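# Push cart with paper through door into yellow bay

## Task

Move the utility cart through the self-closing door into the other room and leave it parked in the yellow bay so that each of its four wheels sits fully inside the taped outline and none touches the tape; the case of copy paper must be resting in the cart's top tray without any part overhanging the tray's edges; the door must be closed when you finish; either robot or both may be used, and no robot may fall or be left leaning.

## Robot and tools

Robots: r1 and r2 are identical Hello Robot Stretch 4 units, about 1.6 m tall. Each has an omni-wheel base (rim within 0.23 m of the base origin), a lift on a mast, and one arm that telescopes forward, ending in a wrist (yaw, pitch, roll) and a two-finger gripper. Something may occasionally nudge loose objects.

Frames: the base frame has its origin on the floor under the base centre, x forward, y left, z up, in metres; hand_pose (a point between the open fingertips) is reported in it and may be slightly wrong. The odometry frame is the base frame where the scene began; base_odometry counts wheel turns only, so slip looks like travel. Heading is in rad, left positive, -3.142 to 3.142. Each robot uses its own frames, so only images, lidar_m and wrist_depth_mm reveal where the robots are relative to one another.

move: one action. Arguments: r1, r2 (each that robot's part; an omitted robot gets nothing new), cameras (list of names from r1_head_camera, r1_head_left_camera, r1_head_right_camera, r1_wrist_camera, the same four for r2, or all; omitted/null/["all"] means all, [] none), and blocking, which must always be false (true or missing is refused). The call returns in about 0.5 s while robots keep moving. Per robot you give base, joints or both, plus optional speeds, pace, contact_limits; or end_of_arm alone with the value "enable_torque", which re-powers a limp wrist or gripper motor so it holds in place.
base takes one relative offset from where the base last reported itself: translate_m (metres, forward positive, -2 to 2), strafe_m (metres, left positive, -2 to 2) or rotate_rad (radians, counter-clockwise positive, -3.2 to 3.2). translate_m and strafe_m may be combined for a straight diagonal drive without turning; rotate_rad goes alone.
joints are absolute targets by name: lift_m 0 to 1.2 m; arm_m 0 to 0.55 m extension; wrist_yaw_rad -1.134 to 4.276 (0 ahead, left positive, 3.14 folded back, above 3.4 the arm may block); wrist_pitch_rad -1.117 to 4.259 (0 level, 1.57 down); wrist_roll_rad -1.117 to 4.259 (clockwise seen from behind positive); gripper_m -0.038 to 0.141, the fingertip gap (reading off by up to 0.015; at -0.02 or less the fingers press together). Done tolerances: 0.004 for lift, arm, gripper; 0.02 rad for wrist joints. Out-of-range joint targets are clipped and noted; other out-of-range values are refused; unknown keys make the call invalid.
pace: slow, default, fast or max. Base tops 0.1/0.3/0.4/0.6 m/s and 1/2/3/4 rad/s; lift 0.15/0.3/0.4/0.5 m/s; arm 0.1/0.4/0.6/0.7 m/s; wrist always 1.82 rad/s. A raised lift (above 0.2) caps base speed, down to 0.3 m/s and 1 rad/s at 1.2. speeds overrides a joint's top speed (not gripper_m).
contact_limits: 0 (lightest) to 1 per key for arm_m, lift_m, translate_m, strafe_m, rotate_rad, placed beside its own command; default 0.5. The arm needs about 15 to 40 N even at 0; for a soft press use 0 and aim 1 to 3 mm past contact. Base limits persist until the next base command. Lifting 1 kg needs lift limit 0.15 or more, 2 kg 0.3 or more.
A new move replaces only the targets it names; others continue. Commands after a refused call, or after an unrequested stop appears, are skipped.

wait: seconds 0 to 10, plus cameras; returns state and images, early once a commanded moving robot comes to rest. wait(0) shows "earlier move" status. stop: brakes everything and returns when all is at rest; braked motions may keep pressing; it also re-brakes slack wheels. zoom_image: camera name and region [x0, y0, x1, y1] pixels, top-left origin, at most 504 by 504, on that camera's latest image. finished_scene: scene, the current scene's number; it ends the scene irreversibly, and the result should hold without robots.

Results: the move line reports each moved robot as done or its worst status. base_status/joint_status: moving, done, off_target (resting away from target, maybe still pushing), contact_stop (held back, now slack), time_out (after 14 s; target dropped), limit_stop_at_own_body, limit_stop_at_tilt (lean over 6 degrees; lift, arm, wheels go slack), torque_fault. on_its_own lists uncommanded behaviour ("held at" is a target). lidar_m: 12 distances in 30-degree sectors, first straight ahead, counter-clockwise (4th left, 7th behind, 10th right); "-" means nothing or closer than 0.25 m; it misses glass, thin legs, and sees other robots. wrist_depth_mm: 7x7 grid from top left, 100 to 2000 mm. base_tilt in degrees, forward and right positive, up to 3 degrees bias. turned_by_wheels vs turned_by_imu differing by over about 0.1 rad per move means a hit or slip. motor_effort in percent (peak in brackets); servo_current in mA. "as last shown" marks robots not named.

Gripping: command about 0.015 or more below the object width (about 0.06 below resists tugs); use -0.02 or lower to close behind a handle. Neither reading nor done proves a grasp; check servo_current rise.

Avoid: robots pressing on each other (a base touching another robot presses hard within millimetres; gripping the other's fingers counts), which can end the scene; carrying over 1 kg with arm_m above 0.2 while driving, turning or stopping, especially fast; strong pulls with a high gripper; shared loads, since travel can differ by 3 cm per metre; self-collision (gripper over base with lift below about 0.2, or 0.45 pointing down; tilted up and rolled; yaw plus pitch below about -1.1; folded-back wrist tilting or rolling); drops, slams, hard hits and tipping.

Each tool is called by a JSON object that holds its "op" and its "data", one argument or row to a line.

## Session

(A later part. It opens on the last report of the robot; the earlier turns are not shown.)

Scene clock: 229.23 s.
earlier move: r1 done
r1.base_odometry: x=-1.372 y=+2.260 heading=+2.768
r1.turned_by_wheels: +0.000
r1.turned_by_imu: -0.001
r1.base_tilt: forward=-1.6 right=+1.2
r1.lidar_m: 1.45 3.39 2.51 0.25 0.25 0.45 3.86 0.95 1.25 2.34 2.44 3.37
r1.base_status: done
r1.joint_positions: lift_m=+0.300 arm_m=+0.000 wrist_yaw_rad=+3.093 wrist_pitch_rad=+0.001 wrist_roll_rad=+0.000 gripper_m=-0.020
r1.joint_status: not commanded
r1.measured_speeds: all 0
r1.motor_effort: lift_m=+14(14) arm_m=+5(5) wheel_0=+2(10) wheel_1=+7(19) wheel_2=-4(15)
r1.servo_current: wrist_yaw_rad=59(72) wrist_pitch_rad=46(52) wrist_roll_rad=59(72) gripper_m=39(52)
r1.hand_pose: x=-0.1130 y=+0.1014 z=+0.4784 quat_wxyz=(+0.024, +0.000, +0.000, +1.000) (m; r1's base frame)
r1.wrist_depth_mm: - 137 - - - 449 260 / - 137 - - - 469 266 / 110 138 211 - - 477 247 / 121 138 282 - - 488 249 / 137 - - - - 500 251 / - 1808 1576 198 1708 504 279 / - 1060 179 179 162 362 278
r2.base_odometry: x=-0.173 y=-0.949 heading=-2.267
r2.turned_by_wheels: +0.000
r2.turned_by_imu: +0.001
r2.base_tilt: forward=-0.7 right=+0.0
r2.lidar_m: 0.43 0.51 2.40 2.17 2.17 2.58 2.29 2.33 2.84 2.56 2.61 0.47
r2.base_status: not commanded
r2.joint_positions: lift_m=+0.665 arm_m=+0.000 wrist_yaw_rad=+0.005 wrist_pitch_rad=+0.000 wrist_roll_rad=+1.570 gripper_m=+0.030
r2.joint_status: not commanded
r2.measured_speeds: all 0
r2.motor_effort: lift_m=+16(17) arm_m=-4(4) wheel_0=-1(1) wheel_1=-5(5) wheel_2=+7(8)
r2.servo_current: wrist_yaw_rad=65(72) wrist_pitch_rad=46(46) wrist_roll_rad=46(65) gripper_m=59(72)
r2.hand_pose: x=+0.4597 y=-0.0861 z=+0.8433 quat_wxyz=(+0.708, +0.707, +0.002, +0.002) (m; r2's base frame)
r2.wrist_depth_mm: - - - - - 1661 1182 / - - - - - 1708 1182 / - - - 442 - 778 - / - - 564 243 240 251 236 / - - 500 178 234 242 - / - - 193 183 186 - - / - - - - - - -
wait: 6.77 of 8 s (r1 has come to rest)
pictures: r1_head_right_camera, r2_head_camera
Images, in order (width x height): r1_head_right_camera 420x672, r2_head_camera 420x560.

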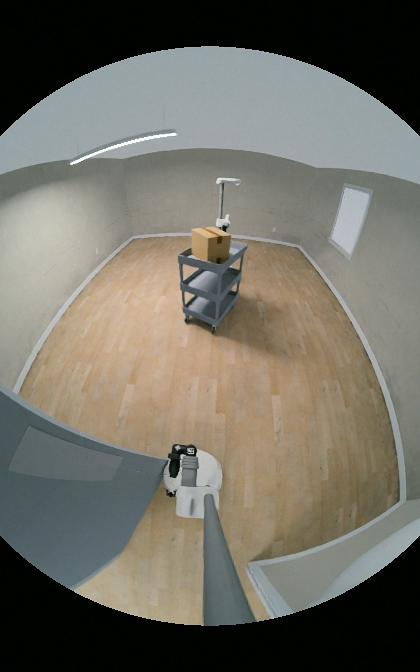

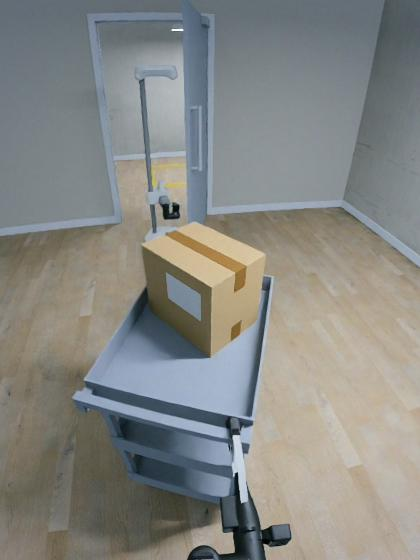

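{"op": "move", "data": {
  "r1": {"base":{"strafe_m":0.35,"translate_m":0.03},"pace":"slow"},
  "blocking": false,
  "cameras": []
}}

{"op": "wait", "data": {
  "seconds": 6,
  "cameras": ["r1_head_right_camera","r1_head_left_camera","r2_head_camera"]
}}

Scene clock: 236.27 s.
move: r1 moving
r1.base_odometry: x=-1.378 y=+2.248 heading=+2.767
r1.turned_by_wheels: -0.001
r1.turned_by_imu: -0.001
r1.base_tilt: forward=-1.6 right=+1.3
r1.lidar_m: 1.46 3.33 0.25 0.25 0.25 0.50 3.86 0.95 1.22 2.34 2.45 3.41
r1.base_status: translate_m moving; strafe_m moving
r1.joint_positions: lift_m=+0.300 arm_m=+0.000 wrist_yaw_rad=+3.093 wrist_pitch_rad=+0.001 wrist_roll_rad=+0.000 gripper_m=-0.020
r1.joint_status: not commanded
r1.measured_speeds: translate_m=+0.005 strafe_m=+0.054 rotate_rad=+0.000 lift_m=+0.000 arm_m=+0.000 wrist_yaw_rad=+0.000 wrist_pitch_rad=+0.000 wrist_roll_rad=+0.000
r1.motor_effort: lift_m=+14(14) arm_m=+5(5) wheel_0=-15(15) wheel_1=+11(12) wheel_2=-4(5)
r1.servo_current: wrist_yaw_rad=52(78) wrist_pitch_rad=33(46) wrist_roll_rad=39(59) gripper_m=39(46)
r1.hand_pose: x=-0.1130 y=+0.1014 z=+0.4784 quat_wxyz=(+0.024, +0.000, +0.000, +1.000) (m; r1's base frame)
r1.wrist_depth_mm: - 137 - - - 421 252 / - 137 - - - 433 256 / 111 138 211 - - 442 260 / 120 138 283 - - 455 241 / 137 - - - - 559 266 / - 1808 1708 198 1708 462 270 / - 1138 178 179 162 342 268
r2: as last shown
r2.turned_by_imu: +0.000
r2.lidar_m: 0.42 0.51 2.41 2.15 2.16 2.55 2.32 2.32 2.82 2.56 2.59 0.49
r2.motor_effort: lift_m=+16(17) arm_m=-4(4) wheel_0=+0(1) wheel_1=-5(5) wheel_2=+8(8)
r2.servo_current: wrist_yaw_rad=46(59) wrist_pitch_rad=39(46) wrist_roll_rad=52(59) gripper_m=65(65)
r2.wrist_depth_mm: - - - - - 1661 1182 / - - - - - 1708 1182 / - - - 449 - 768 - / - - 564 242 239 252 236 / - - 492 178 235 244 - / - - 193 184 187 - - / - - - - - - -
pictures: none
No camera images: "cameras" was empty.

Scene clock: 240.47 s.
earlier move: r1 done
r1.base_odometry: x=-1.528 y=+1.946 heading=+2.768
r1.turned_by_wheels: +0.001
r1.turned_by_imu: +0.002
r1.base_tilt: forward=-1.6 right=+1.3
r1.lidar_m: 1.51 2.90 0.25 - 0.25 0.27 0.74 1.17 1.29 2.69 2.79 1.47
r1.base_status: done
r1.joint_positions: lift_m=+0.300 arm_m=+0.000 wrist_yaw_rad=+3.093 wrist_pitch_rad=+0.001 wrist_roll_rad=+0.000 gripper_m=-0.020
r1.joint_status: not commanded
r1.measured_speeds: all 0
r1.motor_effort: lift_m=+14(14) arm_m=+5(5) wheel_0=-5(15) wheel_1=+7(12) wheel_2=-2(5)
r1.servo_current: wrist_yaw_rad=39(78) wrist_pitch_rad=39(52) wrist_roll_rad=33(59) gripper_m=52(52)
r1.hand_pose: x=-0.1130 y=+0.1014 z=+0.4784 quat_wxyz=(+0.024, +0.000, +0.000, +1.000) (m; r1's base frame)
r1.wrist_depth_mm: - 137 - - 364 220 - / - 137 - - 370 209 - / 111 138 211 - 377 211 160 / 120 138 283 - 379 214 161 / - - - - 384 215 162 / 1808 1863 1708 198 293 216 163 / 1281 1229 178 163 162 192 -
r2.base_odometry: x=-0.173 y=-0.949 heading=-2.267
r2.turned_by_wheels: +0.000
r2.turned_by_imu: +0.001
r2.base_tilt: forward=-0.7 right=+0.0
r2.lidar_m: 0.41 0.50 2.43 2.13 2.16 2.56 2.30 2.34 2.83 2.56 2.58 0.49
r2.base_status: not commanded
r2.joint_positions: lift_m=+0.665 arm_m=+0.000 wrist_yaw_rad=+0.005 wrist_pitch_rad=+0.000 wrist_roll_rad=+1.570 gripper_m=+0.030
r2.joint_status: not commanded
r2.measured_speeds: all 0
r2.motor_effort: lift_m=+17(17) arm_m=-4(4) wheel_0=+0(1) wheel_1=-5(5) wheel_2=+7(8)
r2.servo_current: wrist_yaw_rad=65(65) wrist_pitch_rad=39(46) wrist_roll_rad=46(65) gripper_m=65(65)
r2.hand_pose: x=+0.4597 y=-0.0861 z=+0.8433 quat_wxyz=(+0.708, +0.707, +0.002, +0.002) (m; r2's base frame)
r2.wrist_depth_mm: - - - - - 1708 1160 / - - - - - 1756 1205 / - - - 442 - 778 - / - - 559 243 239 251 236 / - - 500 178 235 243 - / - - 193 183 187 - - / - - - - - - -
wait: 4.20 of 6 s (r1 has come to rest)
pictures: r1_head_left_camera, r1_head_right_camera, r2_head_camera
Images, in order (width x height): r1_head_left_camera 420x672, r1_head_right_camera 420x672, r2_head_camera 420x560.

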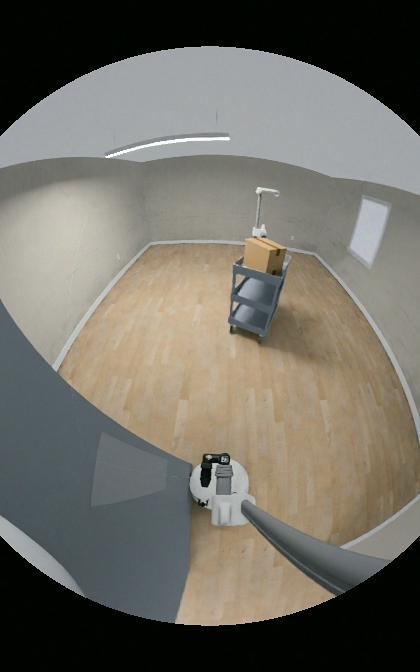

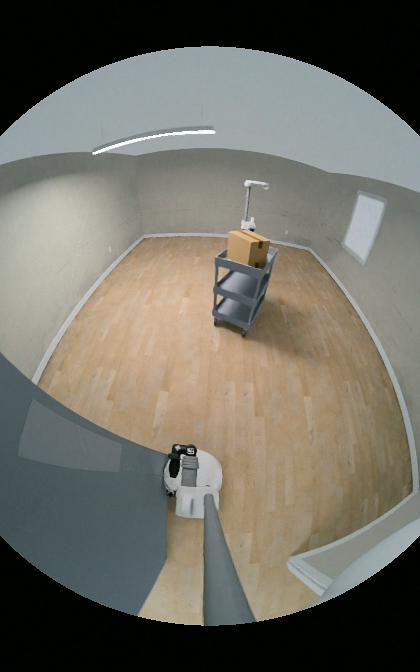

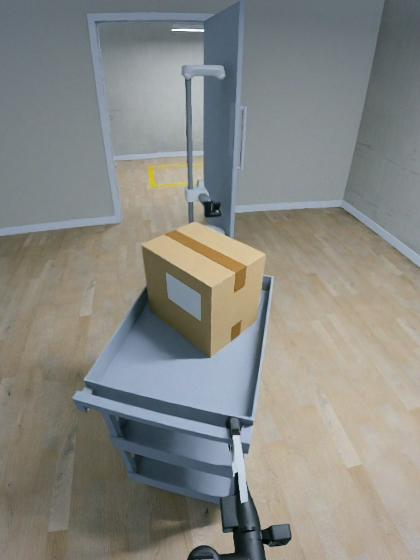

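{"op": "move", "data": {
  "r1": {"base":{"strafe_m":0.38,"translate_m":-0.05},"pace":"slow"},
  "blocking": false,
  "cameras": []
}}

{"op": "wait", "data": {
  "seconds": 6,
  "cameras": ["r1_head_right_camera","r1_head_left_camera","r2_head_camera","r2_head_left_camera"]
}}

Scene clock: 244.27 s.
move: r1 moving
r1.base_odometry: x=-1.531 y=+1.933 heading=+2.768
r1.turned_by_wheels: +0.000
r1.turned_by_imu: +0.000
r1.base_tilt: forward=-1.6 right=+1.3
r1.lidar_m: 1.53 2.87 0.25 - 0.25 0.25 0.68 1.19 1.30 2.70 2.81 1.49
r1.base_status: translate_m moving; strafe_m moving
r1.joint_positions: lift_m=+0.300 arm_m=+0.000 wrist_yaw_rad=+3.093 wrist_pitch_rad=+0.001 wrist_roll_rad=+0.000 gripper_m=-0.020
r1.joint_status: not commanded
r1.measured_speeds: translate_m=-0.008 strafe_m=+0.053 rotate_rad=+0.001 lift_m=+0.000 arm_m=+0.000 wrist_yaw_rad=+0.000 wrist_pitch_rad=+0.000 wrist_roll_rad=+0.000
r1.motor_effort: lift_m=+14(14) arm_m=+5(5) wheel_0=-13(15) wheel_1=+7(11) wheel_2=+4(5)
r1.servo_current: wrist_yaw_rad=59(59) wrist_pitch_rad=46(46) wrist_roll_rad=39(65) gripper_m=46(46)
r1.hand_pose: x=-0.1130 y=+0.1014 z=+0.4784 quat_wxyz=(+0.024, +0.000, +0.000, +1.000) (m; r1's base frame)
r1.wrist_depth_mm: - 137 - - 353 218 - / - 137 - - 359 208 - / 110 138 211 - 362 209 160 / 120 138 283 - 373 213 160 / - - - - 375 213 162 / 1863 1756 1618 198 286 214 162 / 1281 1229 179 163 162 190 -
r2: as last shown
r2.turned_by_imu: +0.000
r2.base_tilt: forward=-0.7 right=+0.1
r2.lidar_m: 0.43 0.49 2.42 2.16 2.18 2.55 2.29 2.34 2.84 2.55 2.58 0.48
r2.motor_effort: lift_m=+16(17) arm_m=-3(4) wheel_0=-1(1) wheel_1=-5(5) wheel_2=+7(7)
r2.servo_current: wrist_yaw_rad=46(59) wrist_pitch_rad=46(46) wrist_roll_rad=52(59) gripper_m=65(65)
r2.wrist_depth_mm: - - - - - 1661 1182 / - - - - - 1756 1205 / - - - 452 - 768 - / - - 564 243 240 251 237 / - - 500 178 234 243 - / - - 193 184 187 - - / - - - - - - -
pictures: none
No camera images: "cameras" was empty.

Scene clock: 246.40 s.
earlier move: r1 contact_stop
r1.base_odometry: x=-1.553 y=+1.832 heading=+2.760
r1.turned_by_wheels: -0.008
r1.turned_by_imu: -0.009
r1.base_tilt: forward=-1.6 right=+1.2
r1.lidar_m: 1.56 2.78 0.25 - 0.25 0.26 0.51 1.28 1.24 2.78 2.88 1.51
r1.base_status: translate_m contact_stop (by the wheels' count: -0.017 of -0.050); strafe_m contact_stop (by the wheels' count: +0.115 of +0.380)
r1.joint_positions: lift_m=+0.300 arm_m=+0.000 wrist_yaw_rad=+3.093 wrist_pitch_rad=+0.001 wrist_roll_rad=+0.000 gripper_m=-0.020
r1.joint_status: not commanded
r1.measured_speeds: all 0
r1.on_its_own: the wheels are slack since a contact_stop
r1.motor_effort: lift_m=+15(15) arm_m=+4(5) wheel_0=+0(28) wheel_1=+0(20) wheel_2=+0(14)
r1.servo_current: wrist_yaw_rad=52(72) wrist_pitch_rad=46(52) wrist_roll_rad=59(65) gripper_m=39(52)
r1.hand_pose: x=-0.1129 y=+0.1014 z=+0.4783 quat_wxyz=(+0.024, +0.000, +0.000, +1.000) (m; r1's base frame)
r1.wrist_depth_mm: 136 139 - 452 289 191 - / 114 139 - 455 276 186 - / 116 139 276 466 279 186 - / 136 155 - 477 281 189 - / - - - 442 285 190 158 / 1921 1808 1618 198 252 191 - / 1281 1205 178 180 179 174 -
r2.base_odometry: x=-0.173 y=-0.949 heading=-2.267
r2.turned_by_wheels: +0.000
r2.turned_by_imu: +0.000
r2.base_tilt: forward=-0.7 right=+0.1
r2.lidar_m: 0.42 0.49 2.42 2.18 2.15 2.59 2.30 2.32 2.80 2.56 2.59 0.46
r2.base_status: not commanded
r2.joint_positions: lift_m=+0.665 arm_m=+0.000 wrist_yaw_rad=+0.005 wrist_pitch_rad=+0.000 wrist_roll_rad=+1.570 gripper_m=+0.030
r2.joint_status: not commanded
r2.measured_speeds: all 0
r2.motor_effort: lift_m=+16(17) arm_m=-3(4) wheel_0=+0(1) wheel_1=-4(5) wheel_2=+7(8)
r2.servo_current: wrist_yaw_rad=52(59) wrist_pitch_rad=39(46) wrist_roll_rad=46(59) gripper_m=59(65)
r2.hand_pose: x=+0.4597 y=-0.0861 z=+0.8433 quat_wxyz=(+0.708, +0.707, +0.002, +0.002) (m; r2's base frame)
r2.wrist_depth_mm: - - - - - 1708 1182 / - - - - - 1708 1205 / - - - 445 - 768 - / - - 559 242 239 238 236 / - - 500 178 235 243 - / - - 193 184 187 - - / - - - - - - -
wait: 2.13 of 6 s (r1 has come to rest)
pictures: r1_head_left_camera, r1_head_right_camera, r2_head_camera, r2_head_left_camera
Images, in order (width x height): r1_head_left_camera 420x672, r1_head_right_camera 420x672, r2_head_camera 420x560, r2_head_left_camera 420x672.

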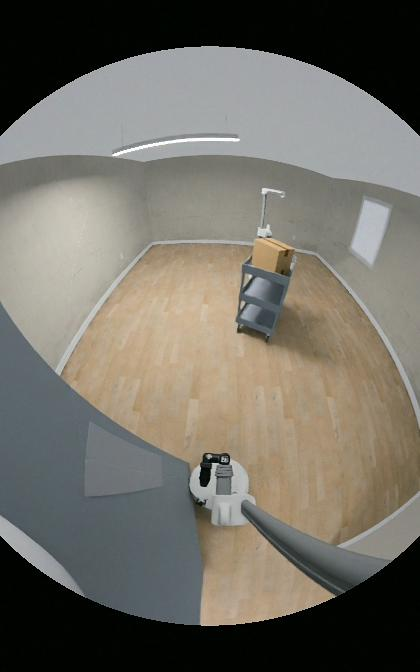

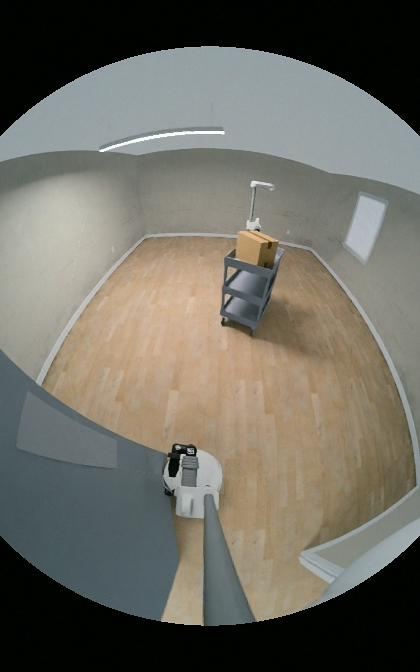

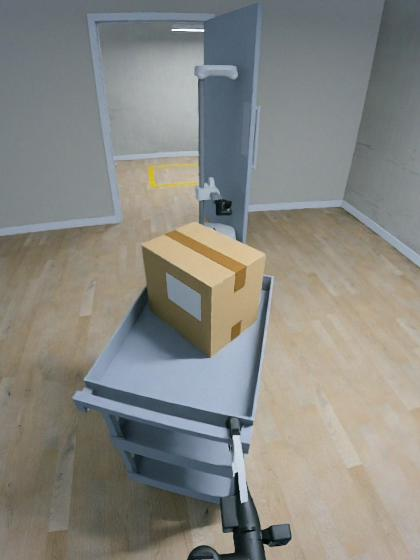

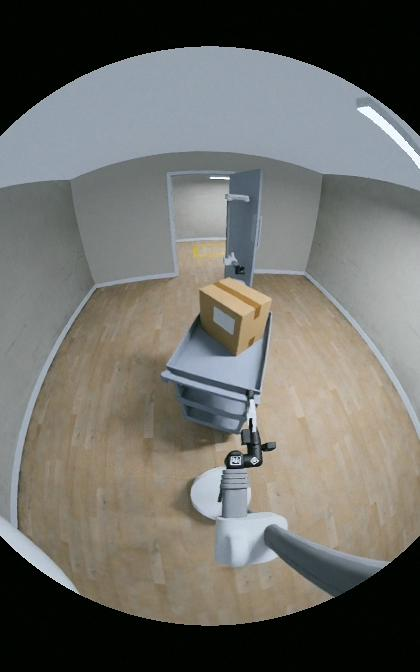

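{"op": "stop", "data": {
  "cameras": []
}}

{"op": "move", "data": {
  "r2": {"base":{"translate_m":0.15},"pace":"slow"},
  "blocking": false,
  "cameras": []
}}

{"op": "wait", "data": {
  "seconds": 3.5,
  "cameras": ["r2_head_camera","r2_wrist_camera"]
}}

Scene clock: 274.50 s.
stop: r1's wheels hold again
r1.base_odometry: x=-1.553 y=+1.832 heading=+2.760
r1.turned_by_wheels: +0.000
r1.turned_by_imu: +0.000
r1.base_tilt: forward=-1.6 right=+1.3
r1.lidar_m: 1.55 2.77 0.25 - 0.25 0.25 0.49 1.25 1.24 2.76 2.88 1.53
r1.base_status: translate_m contact_stop (by the wheels' count: -0.017 of -0.050); strafe_m contact_stop (by the wheels' count: +0.115 of +0.380)
r1.joint_positions: lift_m=+0.300 arm_m=+0.000 wrist_yaw_rad=+3.093 wrist_pitch_rad=+0.001 wrist_roll_rad=+0.000 gripper_m=-0.020
r1.joint_status: not commanded
r1.measured_speeds: all 0
r1.motor_effort: lift_m=+15(15) arm_m=+4(5) wheel_0=+1(28) wheel_1=+0(20) wheel_2=+0(14)
r1.servo_current: wrist_yaw_rad=39(72) wrist_pitch_rad=39(52) wrist_roll_rad=59(65) gripper_m=39(52)
r1.hand_pose: x=-0.1129 y=+0.1014 z=+0.4783 quat_wxyz=(+0.024, +0.000, +0.000, +1.000) (m; r1's base frame)
r1.wrist_depth_mm: 136 138 - 452 287 193 - / 114 139 - 455 276 186 - / 116 139 277 466 278 187 - / 136 156 - 477 282 188 - / - - - 436 283 190 158 / 1863 1863 1661 198 251 191 - / 1281 1205 179 179 179 174 -
r2.base_odometry: x=-0.173 y=-0.949 heading=-2.267
r2.turned_by_wheels: +0.000
r2.turned_by_imu: +0.000
r2.base_tilt: forward=-0.7 right=+0.1
r2.lidar_m: 0.42 0.49 2.39 2.17 2.16 2.55 2.32 2.34 2.83 2.57 2.59 0.48
r2.base_status: not commanded
r2.joint_positions: lift_m=+0.665 arm_m=+0.000 wrist_yaw_rad=+0.005 wrist_pitch_rad=+0.000 wrist_roll_rad=+1.570 gripper_m=+0.030
r2.joint_status: not commanded
r2.measured_speeds: all 0
r2.motor_effort: lift_m=+16(17) arm_m=-4(4) wheel_0=+0(1) wheel_1=-5(5) wheel_2=+7(8)
r2.servo_current: wrist_yaw_rad=52(59) wrist_pitch_rad=39(46) wrist_roll_rad=39(59) gripper_m=59(65)
r2.hand_pose: x=+0.4597 y=-0.0861 z=+0.8433 quat_wxyz=(+0.708, +0.707, +0.002, +0.002) (m; r2's base frame)
r2.wrist_depth_mm: - - - - - 1708 1182 / - - - - - 1756 1205 / - - - 449 - 768 - / - - 564 242 239 238 237 / - - 500 178 235 243 - / - - 193 183 186 - - / - - - - - - -
pictures: none
No camera images: "cameras" was empty.

Scene clock: 275.00 s.
move: r2 moving
r1: as last shown
r1.lidar_m: 1.55 2.78 0.25 - 0.25 0.25 0.51 1.26 1.22 2.80 2.89 1.52
r1.motor_effort: lift_m=+15(15) arm_m=+4(4) wheel_0=+0(1) wheel_1=+0(0) wheel_2=+0(0)
r1.servo_current: wrist_yaw_rad=52(65) wrist_pitch_rad=39(46) wrist_roll_rad=39(59) gripper_m=39(52)
r1.wrist_depth_mm: 136 139 - 452 289 192 - / 114 139 - 455 274 186 - / 116 139 273 466 279 187 - / 137 156 - 477 281 189 - / - - - 439 283 190 159 / 1921 1921 1661 198 250 191 - / 1308 1229 178 180 179 174 -
r2.base_odometry: x=-0.180 y=-0.958 heading=-2.266
r2.turned_by_wheels: +0.000
r2.turned_by_imu: +0.000
r2.base_tilt: forward=-0.7 right=+0.1
r2.lidar_m: 0.42 0.45 2.39 2.17 2.14 2.56 2.32 2.35 2.81 2.55 2.58 0.49
r2.base_status: translate_m moving
r2.joint_positions: lift_m=+0.665 arm_m=+0.000 wrist_yaw_rad=+0.004 wrist_pitch_rad=+0.000 wrist_roll_rad=+1.570 gripper_m=+0.030
r2.joint_status: not commanded
r2.measured_speeds: translate_m=+0.049 strafe_m=+0.000 rotate_rad=-0.001 lift_m=+0.000 arm_m=+0.000 wrist_yaw_rad=+0.000 wrist_pitch_rad=+0.000 wrist_roll_rad=+0.000
r2.motor_effort: lift_m=+16(17) arm_m=-4(4) wheel_0=+7(10) wheel_1=+7(7) wheel_2=-9(11)
r2.servo_current: wrist_yaw_rad=59(59) wrist_pitch_rad=39(46) wrist_roll_rad=52(52) gripper_m=65(72)
r2.hand_pose: x=+0.4596 y=-0.0863 z=+0.8433 quat_wxyz=(+0.708, +0.707, +0.001, +0.001) (m; r2's base frame)
r2.wrist_depth_mm: - - - - - 1756 1160 / - - - - - 1708 1182 / - - - 539 - 778 - / - - 569 242 240 236 236 / - - 500 177 234 242 - / - - 191 182 186 - - / - - - - - - -
pictures: none
No camera images: "cameras" was empty.

Scene clock: 277.30 s.
earlier move: r2 done
r1.base_odometry: x=-1.553 y=+1.832 heading=+2.760
r1.turned_by_wheels: +0.000
r1.turned_by_imu: +0.000
r1.base_tilt: forward=-1.6 right=+1.3
r1.lidar_m: 1.43 2.77 0.25 - 0.25 0.25 0.51 1.26 1.25 2.78 2.91 1.38
r1.base_status: not commanded
r1.joint_positions: lift_m=+0.300 arm_m=+0.000 wrist_yaw_rad=+3.093 wrist_pitch_rad=+0.001 wrist_roll_rad=+0.000 gripper_m=-0.020
r1.joint_status: not commanded
r1.measured_speeds: all 0
r1.motor_effort: lift_m=+15(15) arm_m=+4(4) wheel_0=+0(1) wheel_1=+0(0) wheel_2=+0(0)
r1.servo_current: wrist_yaw_rad=46(85) wrist_pitch_rad=33(52) wrist_roll_rad=39(65) gripper_m=39(52)
r1.hand_pose: x=-0.1129 y=+0.1014 z=+0.4783 quat_wxyz=(+0.024, +0.000, +0.000, +1.000) (m; r1's base frame)
r1.wrist_depth_mm: 137 138 - 452 287 192 - / 114 139 - 455 276 186 - / 116 139 274 466 279 187 - / 136 156 - 477 282 188 - / - - - 439 285 190 158 / 1808 1863 1708 198 250 191 - / 1336 1182 178 180 179 174 -
r2.base_odometry: x=-0.269 y=-1.064 heading=-2.266
r2.turned_by_wheels: +0.000
r2.turned_by_imu: +0.000
r2.base_tilt: forward=-0.7 right=+0.0
r2.lidar_m: 0.43 0.52 2.44 2.19 2.21 2.69 2.46 2.49 2.81 2.54 2.57 0.49
r2.base_status: done
r2.joint_positions: lift_m=+0.665 arm_m=+0.000 wrist_yaw_rad=+0.003 wrist_pitch_rad=+0.000 wrist_roll_rad=+1.570 gripper_m=+0.030
r2.joint_status: not commanded
r2.measured_speeds: all 0
r2.motor_effort: lift_m=+17(17) arm_m=-4(4) wheel_0=+5(11) wheel_1=+3(8) wheel_2=-6(12)
r2.servo_current: wrist_yaw_rad=52(59) wrist_pitch_rad=46(46) wrist_roll_rad=46(65) gripper_m=59(72)
r2.hand_pose: x=+0.4596 y=-0.0866 z=+0.8433 quat_wxyz=(+0.708, +0.707, +0.001, +0.001) (m; r2's base frame)
r2.wrist_depth_mm: - - - - - 1756 1205 / - - - - - 1756 1205 / - - 634 484 - 768 - / - - 554 237 235 236 236 / - - 496 176 234 239 - / - - 189 183 186 - - / - - - - - - -
wait: 2.30 of 3.5 s (r2 has come to rest)
pictures: r2_head_camera, r2_wrist_camera
Images, in order (width x height): r2_head_camera 420x560, r2_wrist_camera 616x392.

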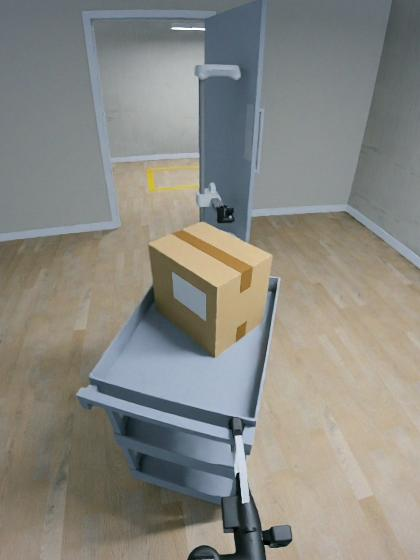

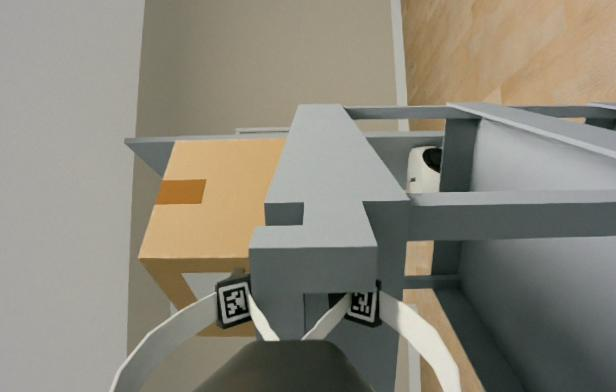

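{"op": "move", "data": {
  "r2": {"base":{"rotate_rad":0.3},"pace":"slow"},
  "blocking": false,
  "cameras": []
}}

{"op": "wait", "data": {
  "seconds": 3,
  "cameras": ["r2_head_camera","r2_wrist_camera"]
}}

Scene clock: 284.87 s.
move: r2 moving
r1: as last shown
r1.lidar_m: 1.42 2.75 0.25 - 0.25 0.25 0.49 1.27 1.24 2.79 2.89 1.38
r1.servo_current: wrist_yaw_rad=46(65) wrist_pitch_rad=39(46) wrist_roll_rad=52(59) gripper_m=52(52)
r1.wrist_depth_mm: 136 139 - 452 289 193 - / 114 139 - 455 276 186 - / 116 139 276 466 279 187 - / 136 156 - 477 281 189 - / - - - 436 286 190 158 / 1863 1863 1576 198 251 191 - / 1308 1182 179 180 178 174 -
r2.base_odometry: x=-0.269 y=-1.064 heading=-2.142
r2.turned_by_wheels: +0.124
r2.turned_by_imu: +0.121
r2.base_tilt: forward=-0.7 right=+0.1
r2.lidar_m: 0.45 0.56 2.31 2.19 2.27 2.62 2.45 2.54 2.65 2.53 2.62 0.44
r2.base_status: rotate_rad moving
r2.joint_positions: lift_m=+0.665 arm_m=+0.000 wrist_yaw_rad=-0.002 wrist_pitch_rad=+0.000 wrist_roll_rad=+1.570 gripper_m=+0.030
r2.joint_status: not commanded
r2.measured_speeds: translate_m=-0.001 strafe_m=+0.000 rotate_rad=+0.482 lift_m=+0.000 arm_m=+0.000 wrist_yaw_rad=-0.005 wrist_pitch_rad=+0.000 wrist_roll_rad=+0.000
r2.motor_effort: lift_m=+16(17) arm_m=-4(4) wheel_0=-10(11) wheel_1=-8(10) wheel_2=-9(11)
r2.servo_current: wrist_yaw_rad=52(59) wrist_pitch_rad=39(46) wrist_roll_rad=52(52) gripper_m=65(72)
r2.hand_pose: x=+0.4591 y=-0.0881 z=+0.8433 quat_wxyz=(+0.708, +0.707, -0.001, -0.001) (m; r2's base frame)
r2.wrist_depth_mm: - - - - - 1708 1205 / - - - 424 - 759 - / - - 544 223 221 220 220 / - - 484 161 172 226 - / - - 544 176 240 - - / - - 190 185 186 - - / - - - - - 1921 -
pictures: none
No camera images: "cameras" was empty.

Scene clock: 285.77 s.
earlier move: r2 done
r1.base_odometry: x=-1.553 y=+1.832 heading=+2.760
r1.turned_by_wheels: +0.000
r1.turned_by_imu: +0.000
r1.base_tilt: forward=-1.6 right=+1.3
r1.lidar_m: 1.44 2.77 0.25 - 0.25 0.25 0.52 1.29 1.25 2.78 2.92 1.39
r1.base_status: not commanded
r1.joint_positions: lift_m=+0.300 arm_m=+0.000 wrist_yaw_rad=+3.093 wrist_pitch_rad=+0.001 wrist_roll_rad=+0.000 gripper_m=-0.020
r1.joint_status: not commanded
r1.measured_speeds: all 0
r1.motor_effort: lift_m=+15(15) arm_m=+4(4) wheel_0=+0(1) wheel_1=+0(0) wheel_2=+0(0)
r1.servo_current: wrist_yaw_rad=59(65) wrist_pitch_rad=33(46) wrist_roll_rad=52(65) gripper_m=46(52)
r1.hand_pose: x=-0.1129 y=+0.1014 z=+0.4783 quat_wxyz=(+0.024, +0.000, +0.000, +1.000) (m; r1's base frame)
r1.wrist_depth_mm: 137 138 - 449 289 192 - / 114 139 - 459 276 185 - / 116 140 274 462 278 187 - / 136 156 - 477 282 189 - / - - - 439 283 190 158 / 1863 1921 1576 199 251 191 - / 1308 1205 178 180 179 174 -
r2.base_odometry: x=-0.269 y=-1.064 heading=-1.968
r2.turned_by_wheels: +0.174
r2.turned_by_imu: +0.170
r2.base_tilt: forward=-0.7 right=+0.1
r2.lidar_m: 0.45 0.64 2.23 2.22 2.40 2.46 2.46 2.71 2.57 2.53 2.73 0.37
r2.base_status: done
r2.joint_positions: lift_m=+0.665 arm_m=+0.000 wrist_yaw_rad=-0.003 wrist_pitch_rad=+0.000 wrist_roll_rad=+1.570 gripper_m=+0.030
r2.joint_status: not commanded
r2.measured_speeds: all 0
r2.motor_effort: lift_m=+17(17) arm_m=-4(4) wheel_0=-4(13) wheel_1=-5(10) wheel_2=-7(11)
r2.servo_current: wrist_yaw_rad=52(59) wrist_pitch_rad=46(46) wrist_roll_rad=39(52) gripper_m=59(72)
r2.hand_pose: x=+0.4590 y=-0.0884 z=+0.8433 quat_wxyz=(+0.708, +0.707, -0.001, -0.001) (m; r2's base frame)
r2.wrist_depth_mm: - 480 469 152 136 158 - / - 449 111 106 - 164 - / - 517 421 116 187 - - / - - 554 197 206 - - / - - - 156 234 - - / - - 190 177 185 1756 - / - - - - - 1576 496
wait: 0.90 of 3 s (r2 has come to rest)
pictures: r2_head_camera, r2_wrist_camera
Images, in order (width x height): r2_head_camera 420x560, r2_wrist_camera 616x392.

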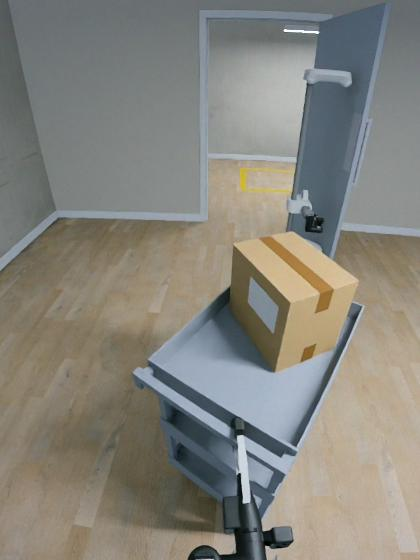

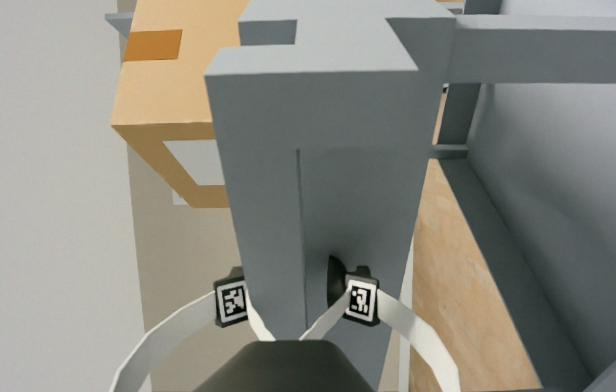

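{"op": "move", "data": {
  "r2": {"joints":{"gripper_m":-0.01}},
  "blocking": false,
  "cameras": []
}}

{"op": "wait", "data": {
  "seconds": 2,
  "cameras": ["r2_wrist_camera"]
}}

{"op": "move", "data": {
  "r2": {"base":{"strafe_m":-0.2},"pace":"slow"},
  "blocking": false,
  "cameras": []
}}

{"op": "wait", "data": {
  "seconds": 4,
  "cameras": ["r2_head_camera","r2_wrist_camera"]
}}

Scene clock: 296.57 s.
move: r2 moving
r1: as last shown
r1.base_tilt: forward=-1.5 right=+1.3
r1.lidar_m: 1.44 2.79 0.25 - 0.25 0.25 0.49 1.27 1.24 2.77 2.90 1.41
r1.servo_current: wrist_yaw_rad=65(65) wrist_pitch_rad=39(46) wrist_roll_rad=52(65) gripper_m=39(52)
r1.wrist_depth_mm: 136 138 - 452 287 192 - / 114 139 - 459 276 186 - / 116 140 274 466 278 187 - / 137 156 - 473 281 189 - / - - - 436 283 190 158 / 1921 1863 1618 198 250 190 - / 1308 1205 179 179 178 174 -
r2.base_odometry: x=-0.269 y=-1.064 heading=-1.968
r2.turned_by_wheels: +0.000
r2.turned_by_imu: +0.001
r2.base_tilt: forward=-0.7 right=+0.1
r2.lidar_m: 0.46 0.65 2.22 2.19 2.38 2.48 2.46 2.67 2.58 2.54 2.77 0.35
r2.base_status: not commanded
r2.joint_positions: lift_m=+0.665 arm_m=+0.000 wrist_yaw_rad=-0.003 wrist_pitch_rad=-0.003 wrist_roll_rad=+1.570 gripper_m=+0.011
r2.joint_status: gripper_m moving
r2.measured_speeds: translate_m=+0.000 strafe_m=+0.000 rotate_rad=+0.000 lift_m=+0.000 arm_m=+0.000 wrist_yaw_rad=+0.000 wrist_pitch_rad=-0.004 wrist_roll_rad=+0.000
r2.motor_effort: lift_m=+16(17) arm_m=-4(4) wheel_0=-4(5) wheel_1=-5(5) wheel_2=-6(7)
r2.servo_current: wrist_yaw_rad=52(59) wrist_pitch_rad=39(46) wrist_roll_rad=52(59) gripper_m=182(182)
r2.hand_pose: x=+0.4590 y=-0.0884 z=+0.8440 quat_wxyz=(+0.708, +0.707, -0.002, +0.000) (m; r2's base frame)
r2.wrist_depth_mm: - 477 462 147 128 156 - / - 452 427 102 - 165 - / - 521 436 113 185 - - / - - 603 195 204 - - / - - - 149 231 - - / - - 189 175 186 1863 530 / - - - - - 1661 492
pictures: none
No camera images: "cameras" was empty.

Scene clock: 297.23 s.
earlier move: r2 done
r1.base_odometry: x=-1.553 y=+1.832 heading=+2.760
r1.turned_by_wheels: +0.000
r1.turned_by_imu: +0.000
r1.base_tilt: forward=-1.6 right=+1.3
r1.lidar_m: 1.47 2.77 0.25 - 0.25 0.26 0.50 1.27 1.23 2.78 2.89 1.42
r1.base_status: not commanded
r1.joint_positions: lift_m=+0.300 arm_m=+0.000 wrist_yaw_rad=+3.093 wrist_pitch_rad=+0.001 wrist_roll_rad=+0.000 gripper_m=-0.020
r1.joint_status: not commanded
r1.measured_speeds: all 0
r1.motor_effort: lift_m=+15(15) arm_m=+4(4) wheel_0=+0(1) wheel_1=+0(0) wheel_2=+0(0)
r1.servo_current: wrist_yaw_rad=46(65) wrist_pitch_rad=39(46) wrist_roll_rad=59(65) gripper_m=46(52)
r1.hand_pose: x=-0.1129 y=+0.1014 z=+0.4783 quat_wxyz=(+0.024, +0.000, +0.000, +1.000) (m; r1's base frame)
r1.wrist_depth_mm: 136 138 - 452 287 192 - / 114 139 - 459 276 186 - / 116 139 276 469 279 186 - / 136 156 - 477 281 188 - / - - - 436 286 190 158 / 1808 1808 1661 199 251 191 - / 1308 1205 179 179 179 174 -
r2.base_odometry: x=-0.269 y=-1.064 heading=-1.968
r2.turned_by_wheels: +0.000
r2.turned_by_imu: +0.000
r2.base_tilt: forward=-0.7 right=+0.1
r2.lidar_m: 0.45 0.62 2.24 2.21 2.39 2.49 2.46 2.71 2.57 2.52 2.79 0.37
r2.base_status: not commanded
r2.joint_positions: lift_m=+0.665 arm_m=+0.000 wrist_yaw_rad=-0.002 wrist_pitch_rad=-0.003 wrist_roll_rad=+1.570 gripper_m=-0.009
r2.joint_status: all done
r2.measured_speeds: all 0
r2.motor_effort: lift_m=+16(17) arm_m=-4(4) wheel_0=-4(5) wheel_1=-5(6) wheel_2=-5(7)
r2.servo_current: wrist_yaw_rad=46(65) wrist_pitch_rad=39(46) wrist_roll_rad=52(65) gripper_m=91(182)
r2.hand_pose: x=+0.4591 y=-0.0880 z=+0.8441 quat_wxyz=(+0.708, +0.707, -0.002, +0.000) (m; r2's base frame)
r2.wrist_depth_mm: - 459 445 139 117 148 - / - 433 421 - - - - / - 525 430 106 104 - - / - - 564 124 195 - - / - - - 143 222 - - / - - 186 163 181 1661 525 / - - - - - 1537 484
wait: 0.67 of 2 s (r2 has come to rest)
pictures: r2_wrist_camera
Images, in order (width x height): r2_wrist_camera 616x392.

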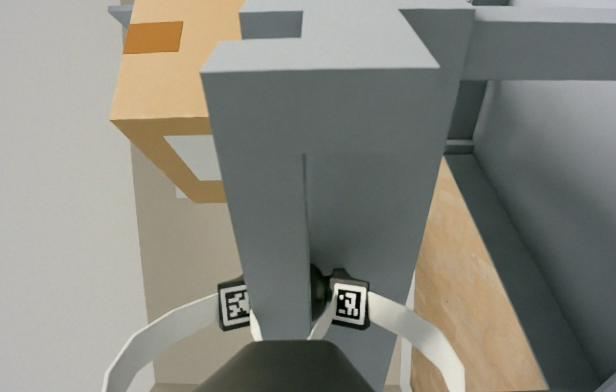

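Scene clock: 297.73 s.
move: r2 moving
r1: as last shown
r1.lidar_m: 1.46 2.76 0.25 - 0.25 0.26 0.48 1.24 1.26 2.77 2.89 1.41
r1.servo_current: wrist_yaw_rad=52(65) wrist_pitch_rad=33(52) wrist_roll_rad=46(59) gripper_m=46(46)
r1.wrist_depth_mm: 137 138 - 449 289 193 - / 114 139 - 459 274 186 - / 116 139 276 466 278 187 - / 136 155 - 473 282 188 - / - - - 439 282 190 159 / 1863 1808 1661 198 251 191 - / 1308 1229 179 180 179 174 -
r2.base_odometry: x=-0.282 y=-1.058 heading=-1.967
r2.turned_by_wheels: +0.000
r2.turned_by_imu: +0.000
r2.base_tilt: forward=-0.7 right=+0.1
r2.lidar_m: 0.46 0.60 2.26 2.21 2.43 2.51 2.47 2.71 2.56 2.52 2.76 0.38
r2.base_status: strafe_m moving
r2.joint_positions: lift_m=+0.665 arm_m=+0.000 wrist_yaw_rad=+0.002 wrist_pitch_rad=-0.003 wrist_roll_rad=+1.570 gripper_m=-0.009
r2.joint_status: not commanded
r2.measured_speeds: translate_m=+0.000 strafe_m=-0.056 rotate_rad=-0.002 lift_m=+0.000 arm_m=+0.000 wrist_yaw_rad=+0.008 wrist_pitch_rad=+0.000 wrist_roll_rad=+0.000
r2.motor_effort: lift_m=+16(17) arm_m=-4(4) wheel_0=+13(13) wheel_1=-7(9) wheel_2=+1(3)
r2.servo_current: wrist_yaw_rad=52(59) wrist_pitch_rad=46(46) wrist_roll_rad=33(59) gripper_m=78(98)
r2.hand_pose: x=+0.4595 y=-0.0867 z=+0.8441 quat_wxyz=(+0.708, +0.707, +0.000, +0.002) (m; r2's base frame)
r2.wrist_depth_mm: - 459 442 136 133 145 - / - 430 421 - - 153 - / - 517 433 - 102 - - / - - 559 120 191 - - / - - - 138 219 - - / - - 186 163 181 1661 525 / - - - - - - 488
pictures: none
No camera images: "cameras" was empty.

Scene clock: 300.37 s.
earlier move: r2 done
r1.base_odometry: x=-1.553 y=+1.832 heading=+2.760
r1.turned_by_wheels: +0.000
r1.turned_by_imu: +0.000
r1.base_tilt: forward=-1.6 right=+1.2
r1.lidar_m: 1.40 2.75 0.25 - 0.25 0.25 0.51 1.26 1.25 2.77 2.89 1.38
r1.base_status: not commanded
r1.joint_positions: lift_m=+0.300 arm_m=+0.000 wrist_yaw_rad=+3.093 wrist_pitch_rad=+0.001 wrist_roll_rad=+0.000 gripper_m=-0.020
r1.joint_status: not commanded
r1.measured_speeds: all 0
r1.motor_effort: lift_m=+15(15) arm_m=+4(4) wheel_0=+0(1) wheel_1=+0(0) wheel_2=+0(0)
r1.servo_current: wrist_yaw_rad=52(65) wrist_pitch_rad=39(52) wrist_roll_rad=46(65) gripper_m=39(52)
r1.hand_pose: x=-0.1129 y=+0.1014 z=+0.4783 quat_wxyz=(+0.024, +0.000, +0.000, +1.000) (m; r1's base frame)
r1.wrist_depth_mm: 137 138 - 452 289 193 - / 114 139 - 459 276 186 - / 116 139 277 469 278 187 - / 136 155 - 477 281 189 - / - - - 442 283 190 158 / 1863 1863 1661 198 250 191 - / 1308 1229 179 180 179 174 -
r2.base_odometry: x=-0.453 y=-0.986 heading=-1.967
r2.turned_by_wheels: +0.000
r2.turned_by_imu: +0.001
r2.base_tilt: forward=-0.7 right=+0.1
r2.lidar_m: 0.42 0.52 2.41 2.40 2.60 2.54 2.47 2.74 2.39 2.35 2.55 0.41
r2.base_status: done
r2.joint_positions: lift_m=+0.665 arm_m=+0.000 wrist_yaw_rad=+0.004 wrist_pitch_rad=-0.003 wrist_roll_rad=+1.570 gripper_m=-0.009
r2.joint_status: not commanded
r2.measured_speeds: all 0
r2.motor_effort: lift_m=+17(17) arm_m=-4(4) wheel_0=+6(15) wheel_1=-3(9) wheel_2=+0(3)
r2.servo_current: wrist_yaw_rad=46(59) wrist_pitch_rad=39(46) wrist_roll_rad=59(59) gripper_m=65(98)
r2.hand_pose: x=+0.4596 y=-0.0863 z=+0.8442 quat_wxyz=(+0.708, +0.707, +0.000, +0.002) (m; r2's base frame)
r2.wrist_depth_mm: - - - 125 - 185 1138 / - - 525 128 188 189 187 / - - 469 193 197 798 - / - - 473 150 211 - - / - - 603 158 225 - - / - - 186 171 182 - - / - - - - - 1708 521
wait: 2.63 of 4 s (r2 has come to rest)
pictures: r2_head_camera, r2_wrist_camera
Images, in order (width x height): r2_head_camera 420x560, r2_wrist_camera 616x392.

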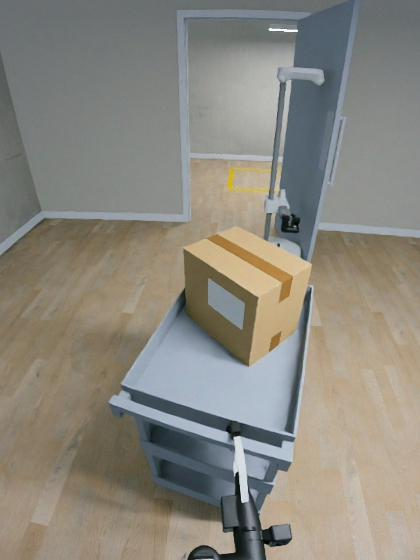

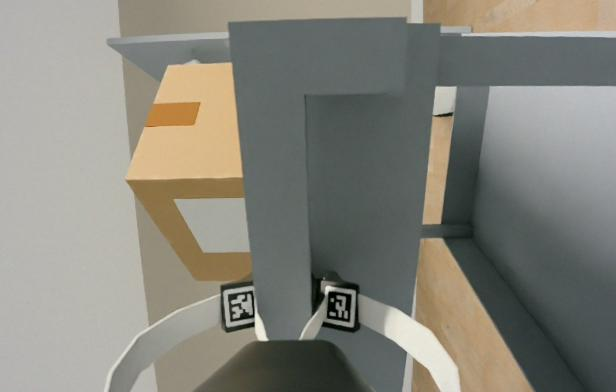

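{"op": "move", "data": {
  "r2": {"base":{"strafe_m":-0.18},"pace":"slow"},
  "blocking": false,
  "cameras": []
}}

{"op": "wait", "data": {
  "seconds": 4,
  "cameras": ["r2_head_camera","r1_head_right_camera"]
}}

Scene clock: 308.57 s.
move: r2 moving
r1: as last shown
r1.lidar_m: 1.39 2.73 0.25 - 0.25 0.25 0.50 1.25 1.24 2.78 2.88 1.39
r1.motor_effort: lift_m=+15(15) arm_m=+4(4) wheel_0=+0(0) wheel_1=+0(0) wheel_2=+0(0)
r1.servo_current: wrist_yaw_rad=52(65) wrist_pitch_rad=46(46) wrist_roll_rad=39(52) gripper_m=46(52)
r1.wrist_depth_mm: 137 138 - 452 287 193 - / 114 139 - 455 276 186 - / 116 139 277 469 277 186 - / 137 155 - 473 279 189 - / - - - 442 283 190 159 / 1863 1808 1661 198 250 191 - / 1308 1205 179 180 179 174 -
r2.base_odometry: x=-0.466 y=-0.981 heading=-1.967
r2.turned_by_wheels: +0.000
r2.turned_by_imu: +0.001
r2.base_tilt: forward=-0.7 right=+0.1
r2.lidar_m: 0.43 0.49 2.45 2.39 2.60 2.53 2.47 2.72 2.36 2.32 2.56 0.39
r2.base_status: strafe_m moving
r2.joint_positions: lift_m=+0.665 arm_m=+0.000 wrist_yaw_rad=+0.004 wrist_pitch_rad=-0.003 wrist_roll_rad=+1.570 gripper_m=-0.009
r2.joint_status: not commanded
r2.measured_speeds: translate_m=+0.000 strafe_m=-0.056 rotate_rad=+0.003 lift_m=+0.000 arm_m=+0.000 wrist_yaw_rad=+0.000 wrist_pitch_rad=+0.000 wrist_roll_rad=+0.000
r2.motor_effort: lift_m=+16(17) arm_m=-4(4) wheel_0=+10(12) wheel_1=-8(8) wheel_2=-1(1)
r2.servo_current: wrist_yaw_rad=52(52) wrist_pitch_rad=46(46) wrist_roll_rad=46(59) gripper_m=65(72)
r2.hand_pose: x=+0.4596 y=-0.0863 z=+0.8442 quat_wxyz=(+0.708, +0.707, +0.000, +0.002) (m; r2's base frame)
r2.wrist_depth_mm: - - - 128 - 187 1138 / - - 544 130 189 191 189 / - - 473 196 198 809 - / - - 469 207 211 831 - / - - 585 162 225 - - / - - 186 172 182 - - / - - - - - 1708 525
pictures: none
No camera images: "cameras" was empty.

Scene clock: 311.00 s.
earlier move: r2 done
r1.base_odometry: x=-1.553 y=+1.832 heading=+2.760
r1.turned_by_wheels: +0.000
r1.turned_by_imu: +0.000
r1.base_tilt: forward=-1.6 right=+1.3
r1.lidar_m: 1.33 2.78 0.25 - 0.25 0.25 0.51 1.27 1.25 2.78 2.90 1.39
r1.base_status: not commanded
r1.joint_positions: lift_m=+0.300 arm_m=+0.000 wrist_yaw_rad=+3.093 wrist_pitch_rad=+0.001 wrist_roll_rad=+0.000 gripper_m=-0.020
r1.joint_status: not commanded
r1.measured_speeds: all 0
r1.motor_effort: lift_m=+15(15) arm_m=+4(4) wheel_0=+0(1) wheel_1=+0(0) wheel_2=+0(0)
r1.servo_current: wrist_yaw_rad=33(72) wrist_pitch_rad=39(46) wrist_roll_rad=46(72) gripper_m=46(52)
r1.hand_pose: x=-0.1129 y=+0.1014 z=+0.4783 quat_wxyz=(+0.024, +0.000, +0.000, +1.000) (m; r1's base frame)
r1.wrist_depth_mm: 136 138 - 452 290 193 - / 114 139 - 459 274 186 - / 116 140 276 466 278 187 - / 137 156 - 477 283 189 - / - - - 439 283 190 158 / 1863 1756 1661 198 249 191 - / 1308 1205 179 179 179 174 -
r2.base_odometry: x=-0.619 y=-0.917 heading=-1.967
r2.turned_by_wheels: +0.000
r2.turned_by_imu: +0.000
r2.base_tilt: forward=-0.7 right=+0.1
r2.lidar_m: 0.41 0.43 2.61 2.54 2.80 2.53 2.51 2.74 2.18 2.16 2.38 0.42
r2.base_status: done
r2.joint_positions: lift_m=+0.665 arm_m=+0.000 wrist_yaw_rad=+0.004 wrist_pitch_rad=-0.003 wrist_roll_rad=+1.570 gripper_m=-0.009
r2.joint_status: not commanded
r2.measured_speeds: all 0
r2.motor_effort: lift_m=+16(17) arm_m=-4(4) wheel_0=+7(13) wheel_1=-3(9) wheel_2=+0(2)
r2.servo_current: wrist_yaw_rad=59(65) wrist_pitch_rad=39(52) wrist_roll_rad=46(59) gripper_m=65(78)
r2.hand_pose: x=+0.4596 y=-0.0863 z=+0.8442 quat_wxyz=(+0.708, +0.707, +0.000, +0.002) (m; r2's base frame)
r2.wrist_depth_mm: - - - 158 - 1708 1205 / - - - 159 217 221 224 / - - 627 220 220 788 - / - - 508 167 225 820 - / - - 480 170 229 831 - / - - 187 174 182 - - / - - 647 - - - -
wait: 2.43 of 4 s (r2 has come to rest)
pictures: r1_head_right_camera, r2_head_camera
Images, in order (width x height): r1_head_right_camera 420x672, r2_head_camera 420x560.

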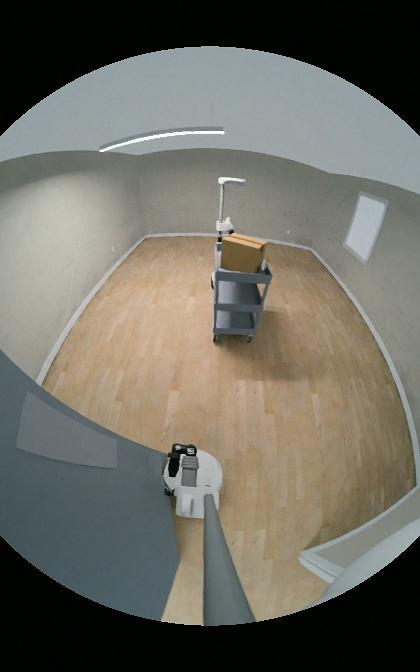

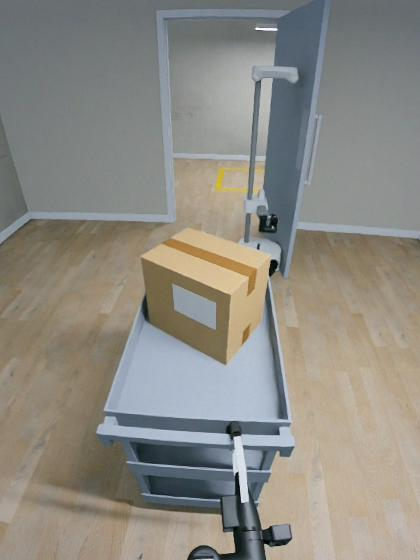

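{"op": "move", "data": {
  "r2": {"base":{"translate_m":0.9,"strafe_m":0.07},"pace":"slow"},
  "blocking": false,
  "cameras": []
}}

{"op": "wait", "data": {
  "seconds": 5,
  "cameras": ["r2_head_camera"]
}}

{"op": "wait", "data": {
  "seconds": 6,
  "cameras": ["r2_head_camera","r1_head_right_camera"]
}}

Scene clock: 324.23 s.
move: r2 moving
r1: as last shown
r1.lidar_m: 1.33 2.75 0.25 - 0.25 0.25 0.51 1.27 1.24 2.79 2.89 1.39
r1.servo_current: wrist_yaw_rad=52(59) wrist_pitch_rad=39(46) wrist_roll_rad=72(72) gripper_m=46(46)
r1.wrist_depth_mm: 136 139 - 452 287 192 - / 114 139 - 459 274 186 - / 116 139 276 462 278 186 - / 137 156 - 473 282 188 - / - - - 439 283 190 158 / 1808 1808 1661 199 250 191 - / 1281 1205 179 180 179 174 -
r2.base_odometry: x=-0.623 y=-0.928 heading=-1.967
r2.turned_by_wheels: +0.000
r2.turned_by_imu: +0.000
r2.base_tilt: forward=-0.7 right=+0.1
r2.lidar_m: 0.37 0.41 2.59 2.57 2.78 2.56 2.51 2.77 2.17 2.16 2.40 0.44
r2.base_status: translate_m moving; strafe_m moving
r2.joint_positions: lift_m=+0.665 arm_m=+0.000 wrist_yaw_rad=+0.002 wrist_pitch_rad=-0.003 wrist_roll_rad=+1.570 gripper_m=-0.009
r2.joint_status: not commanded
r2.measured_speeds: translate_m=+0.049 strafe_m=+0.003 rotate_rad=-0.001 lift_m=+0.000 arm_m=+0.000 wrist_yaw_rad=-0.012 wrist_pitch_rad=+0.000 wrist_roll_rad=+0.000
r2.motor_effort: lift_m=+16(17) arm_m=-4(4) wheel_0=+7(11) wheel_1=+8(8) wheel_2=-12(12)
r2.servo_current: wrist_yaw_rad=46(46) wrist_pitch_rad=46(46) wrist_roll_rad=46(52) gripper_m=65(72)
r2.hand_pose: x=+0.4595 y=-0.0868 z=+0.8442 quat_wxyz=(+0.708, +0.707, +0.000, +0.002) (m; r2's base frame)
r2.wrist_depth_mm: - - - 160 - 1756 1205 / - - - 161 219 222 226 / - - - 221 221 809 - / - - 517 225 227 831 - / - - 473 171 230 842 - / - - 186 175 182 - - / - - 634 - - - -
pictures: none
No camera images: "cameras" was empty.

Scene clock: 329.23 s.
earlier move: r2 moving
r1.base_odometry: x=-1.553 y=+1.832 heading=+2.760
r1.turned_by_wheels: +0.000
r1.turned_by_imu: +0.000
r1.base_tilt: forward=-1.6 right=+1.3
r1.lidar_m: 0.87 2.73 0.25 - 0.25 0.25 0.49 1.27 1.25 2.78 2.89 0.88
r1.base_status: not commanded
r1.joint_positions: lift_m=+0.300 arm_m=+0.000 wrist_yaw_rad=+3.093 wrist_pitch_rad=+0.001 wrist_roll_rad=+0.000 gripper_m=-0.020
r1.joint_status: not commanded
r1.measured_speeds: all 0
r1.motor_effort: lift_m=+15(15) arm_m=+4(4) wheel_0=+0(1) wheel_1=+0(0) wheel_2=+0(0)
r1.servo_current: wrist_yaw_rad=52(78) wrist_pitch_rad=46(52) wrist_roll_rad=39(72) gripper_m=39(52)
r1.hand_pose: x=-0.1129 y=+0.1014 z=+0.4783 quat_wxyz=(+0.024, +0.000, +0.000, +1.000) (m; r1's base frame)
r1.wrist_depth_mm: 136 139 - 449 287 191 - / 114 139 - 459 274 186 - / 116 139 274 469 278 186 - / 136 156 - 473 282 189 - / - - - 442 283 190 158 / 1863 1756 1661 199 249 191 - / 1336 1182 178 180 179 174 -
r2.base_odometry: x=-0.776 y=-1.392 heading=-1.967
r2.turned_by_wheels: +0.000
r2.turned_by_imu: -0.002
r2.base_tilt: forward=-0.7 right=+0.1
r2.lidar_m: 0.41 0.51 2.51 2.48 2.70 3.03 2.99 2.87 2.30 2.26 2.48 0.41
r2.base_status: translate_m moving; strafe_m moving
r2.joint_positions: lift_m=+0.665 arm_m=+0.000 wrist_yaw_rad=-0.004 wrist_pitch_rad=-0.003 wrist_roll_rad=+1.570 gripper_m=-0.009
r2.joint_status: not commanded
r2.measured_speeds: translate_m=+0.100 strafe_m=+0.006 rotate_rad=+0.003 lift_m=+0.000 arm_m=+0.000 wrist_yaw_rad=+0.000 wrist_pitch_rad=+0.000 wrist_roll_rad=+0.000
r2.motor_effort: lift_m=+17(17) arm_m=-4(4) wheel_0=+4(11) wheel_1=+5(8) wheel_2=-12(15)
r2.servo_current: wrist_yaw_rad=59(72) wrist_pitch_rad=39(46) wrist_roll_rad=46(65) gripper_m=72(78)
r2.hand_pose: x=+0.4590 y=-0.0885 z=+0.8442 quat_wxyz=(+0.708, +0.707, -0.002, +0.000) (m; r2's base frame)
r2.wrist_depth_mm: - - - 132 133 192 1138 / - - 549 138 194 198 - / - - 484 148 205 798 - / - - 462 156 215 831 - / - - 544 165 228 - - / - - 187 173 183 - - / - - - - - 1756 -
wait: 5.00 s; no rest
pictures: r2_head_camera
Images, in order (width x height): r2_head_camera 420x560.

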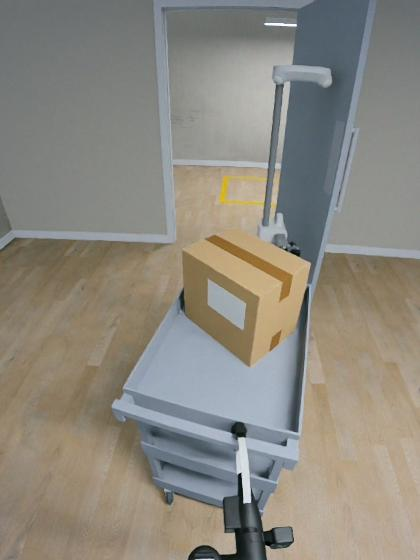

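Scene clock: 334.03 s.
earlier move: r2 done
r1.base_odometry: x=-1.553 y=+1.832 heading=+2.760
r1.turned_by_wheels: +0.000
r1.turned_by_imu: +0.000
r1.base_tilt: forward=-1.6 right=+1.3
r1.lidar_m: 0.53 2.78 0.25 - 0.26 0.25 0.49 1.26 1.26 2.76 0.57 0.51
r1.base_status: not commanded
r1.joint_positions: lift_m=+0.300 arm_m=+0.000 wrist_yaw_rad=+3.093 wrist_pitch_rad=+0.001 wrist_roll_rad=+0.000 gripper_m=-0.020
r1.joint_status: not commanded
r1.measured_speeds: all 0
r1.motor_effort: lift_m=+15(15) arm_m=+4(4) wheel_0=+0(1) wheel_1=+0(0) wheel_2=+0(0)
r1.servo_current: wrist_yaw_rad=72(78) wrist_pitch_rad=39(52) wrist_roll_rad=59(72) gripper_m=39(52)
r1.hand_pose: x=-0.1129 y=+0.1014 z=+0.4783 quat_wxyz=(+0.024, +0.000, +0.000, +1.000) (m; r1's base frame)
r1.wrist_depth_mm: 136 138 - 455 289 193 - / 114 139 - 459 274 186 - / 116 139 276 469 277 187 - / 136 155 - 473 282 189 - / - - - 439 283 190 158 / 1863 1808 1618 200 251 191 - / 1336 1205 178 180 179 174 -
r2.base_odometry: x=-0.902 y=-1.774 heading=-1.967
r2.turned_by_wheels: +0.000
r2.turned_by_imu: -0.001
r2.base_tilt: forward=-0.7 right=+0.1
r2.lidar_m: 0.44 0.56 2.41 2.37 2.61 3.44 3.41 2.98 2.37 2.37 2.59 0.38
r2.base_status: done
r2.joint_positions: lift_m=+0.665 arm_m=+0.000 wrist_yaw_rad=-0.004 wrist_pitch_rad=-0.003 wrist_roll_rad=+1.570 gripper_m=-0.009
r2.joint_status: not commanded
r2.measured_speeds: all 0
r2.motor_effort: lift_m=+16(17) arm_m=-4(4) wheel_0=+0(11) wheel_1=+3(8) wheel_2=-9(15)
r2.servo_current: wrist_yaw_rad=46(72) wrist_pitch_rad=46(52) wrist_roll_rad=46(65) gripper_m=65(78)
r2.hand_pose: x=+0.4590 y=-0.0885 z=+0.8442 quat_wxyz=(+0.708, +0.707, -0.002, +0.000) (m; r2's base frame)
r2.wrist_depth_mm: - - 525 112 111 170 - / - 500 477 120 119 177 - / - 466 439 130 190 - - / - - 492 143 206 - - / - - - 154 224 - - / - - 185 172 183 - - / - - - - - 1537 508
wait: 4.80 of 6 s (r2 has come to rest)
pictures: r1_head_right_camera, r2_head_camera
Images, in order (width x height): r1_head_right_camera 420x672, r2_head_camera 420x560.

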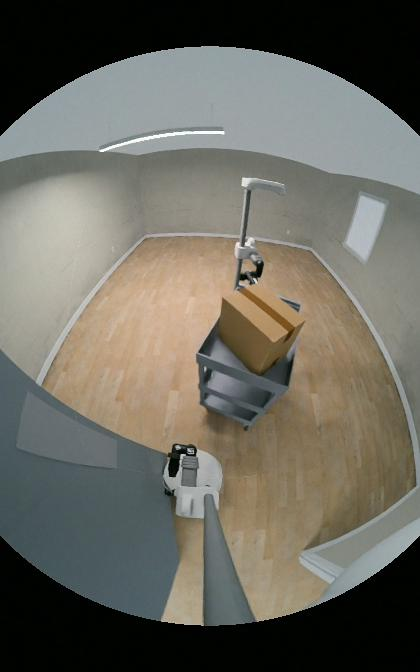

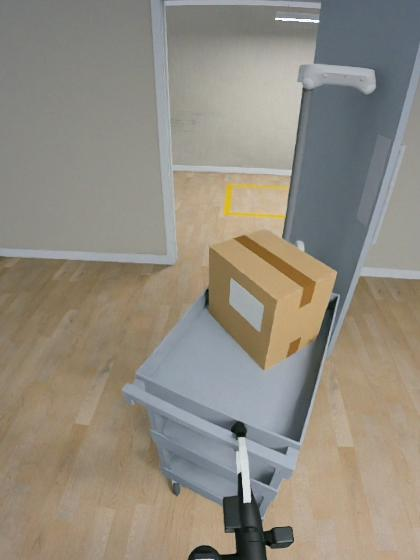

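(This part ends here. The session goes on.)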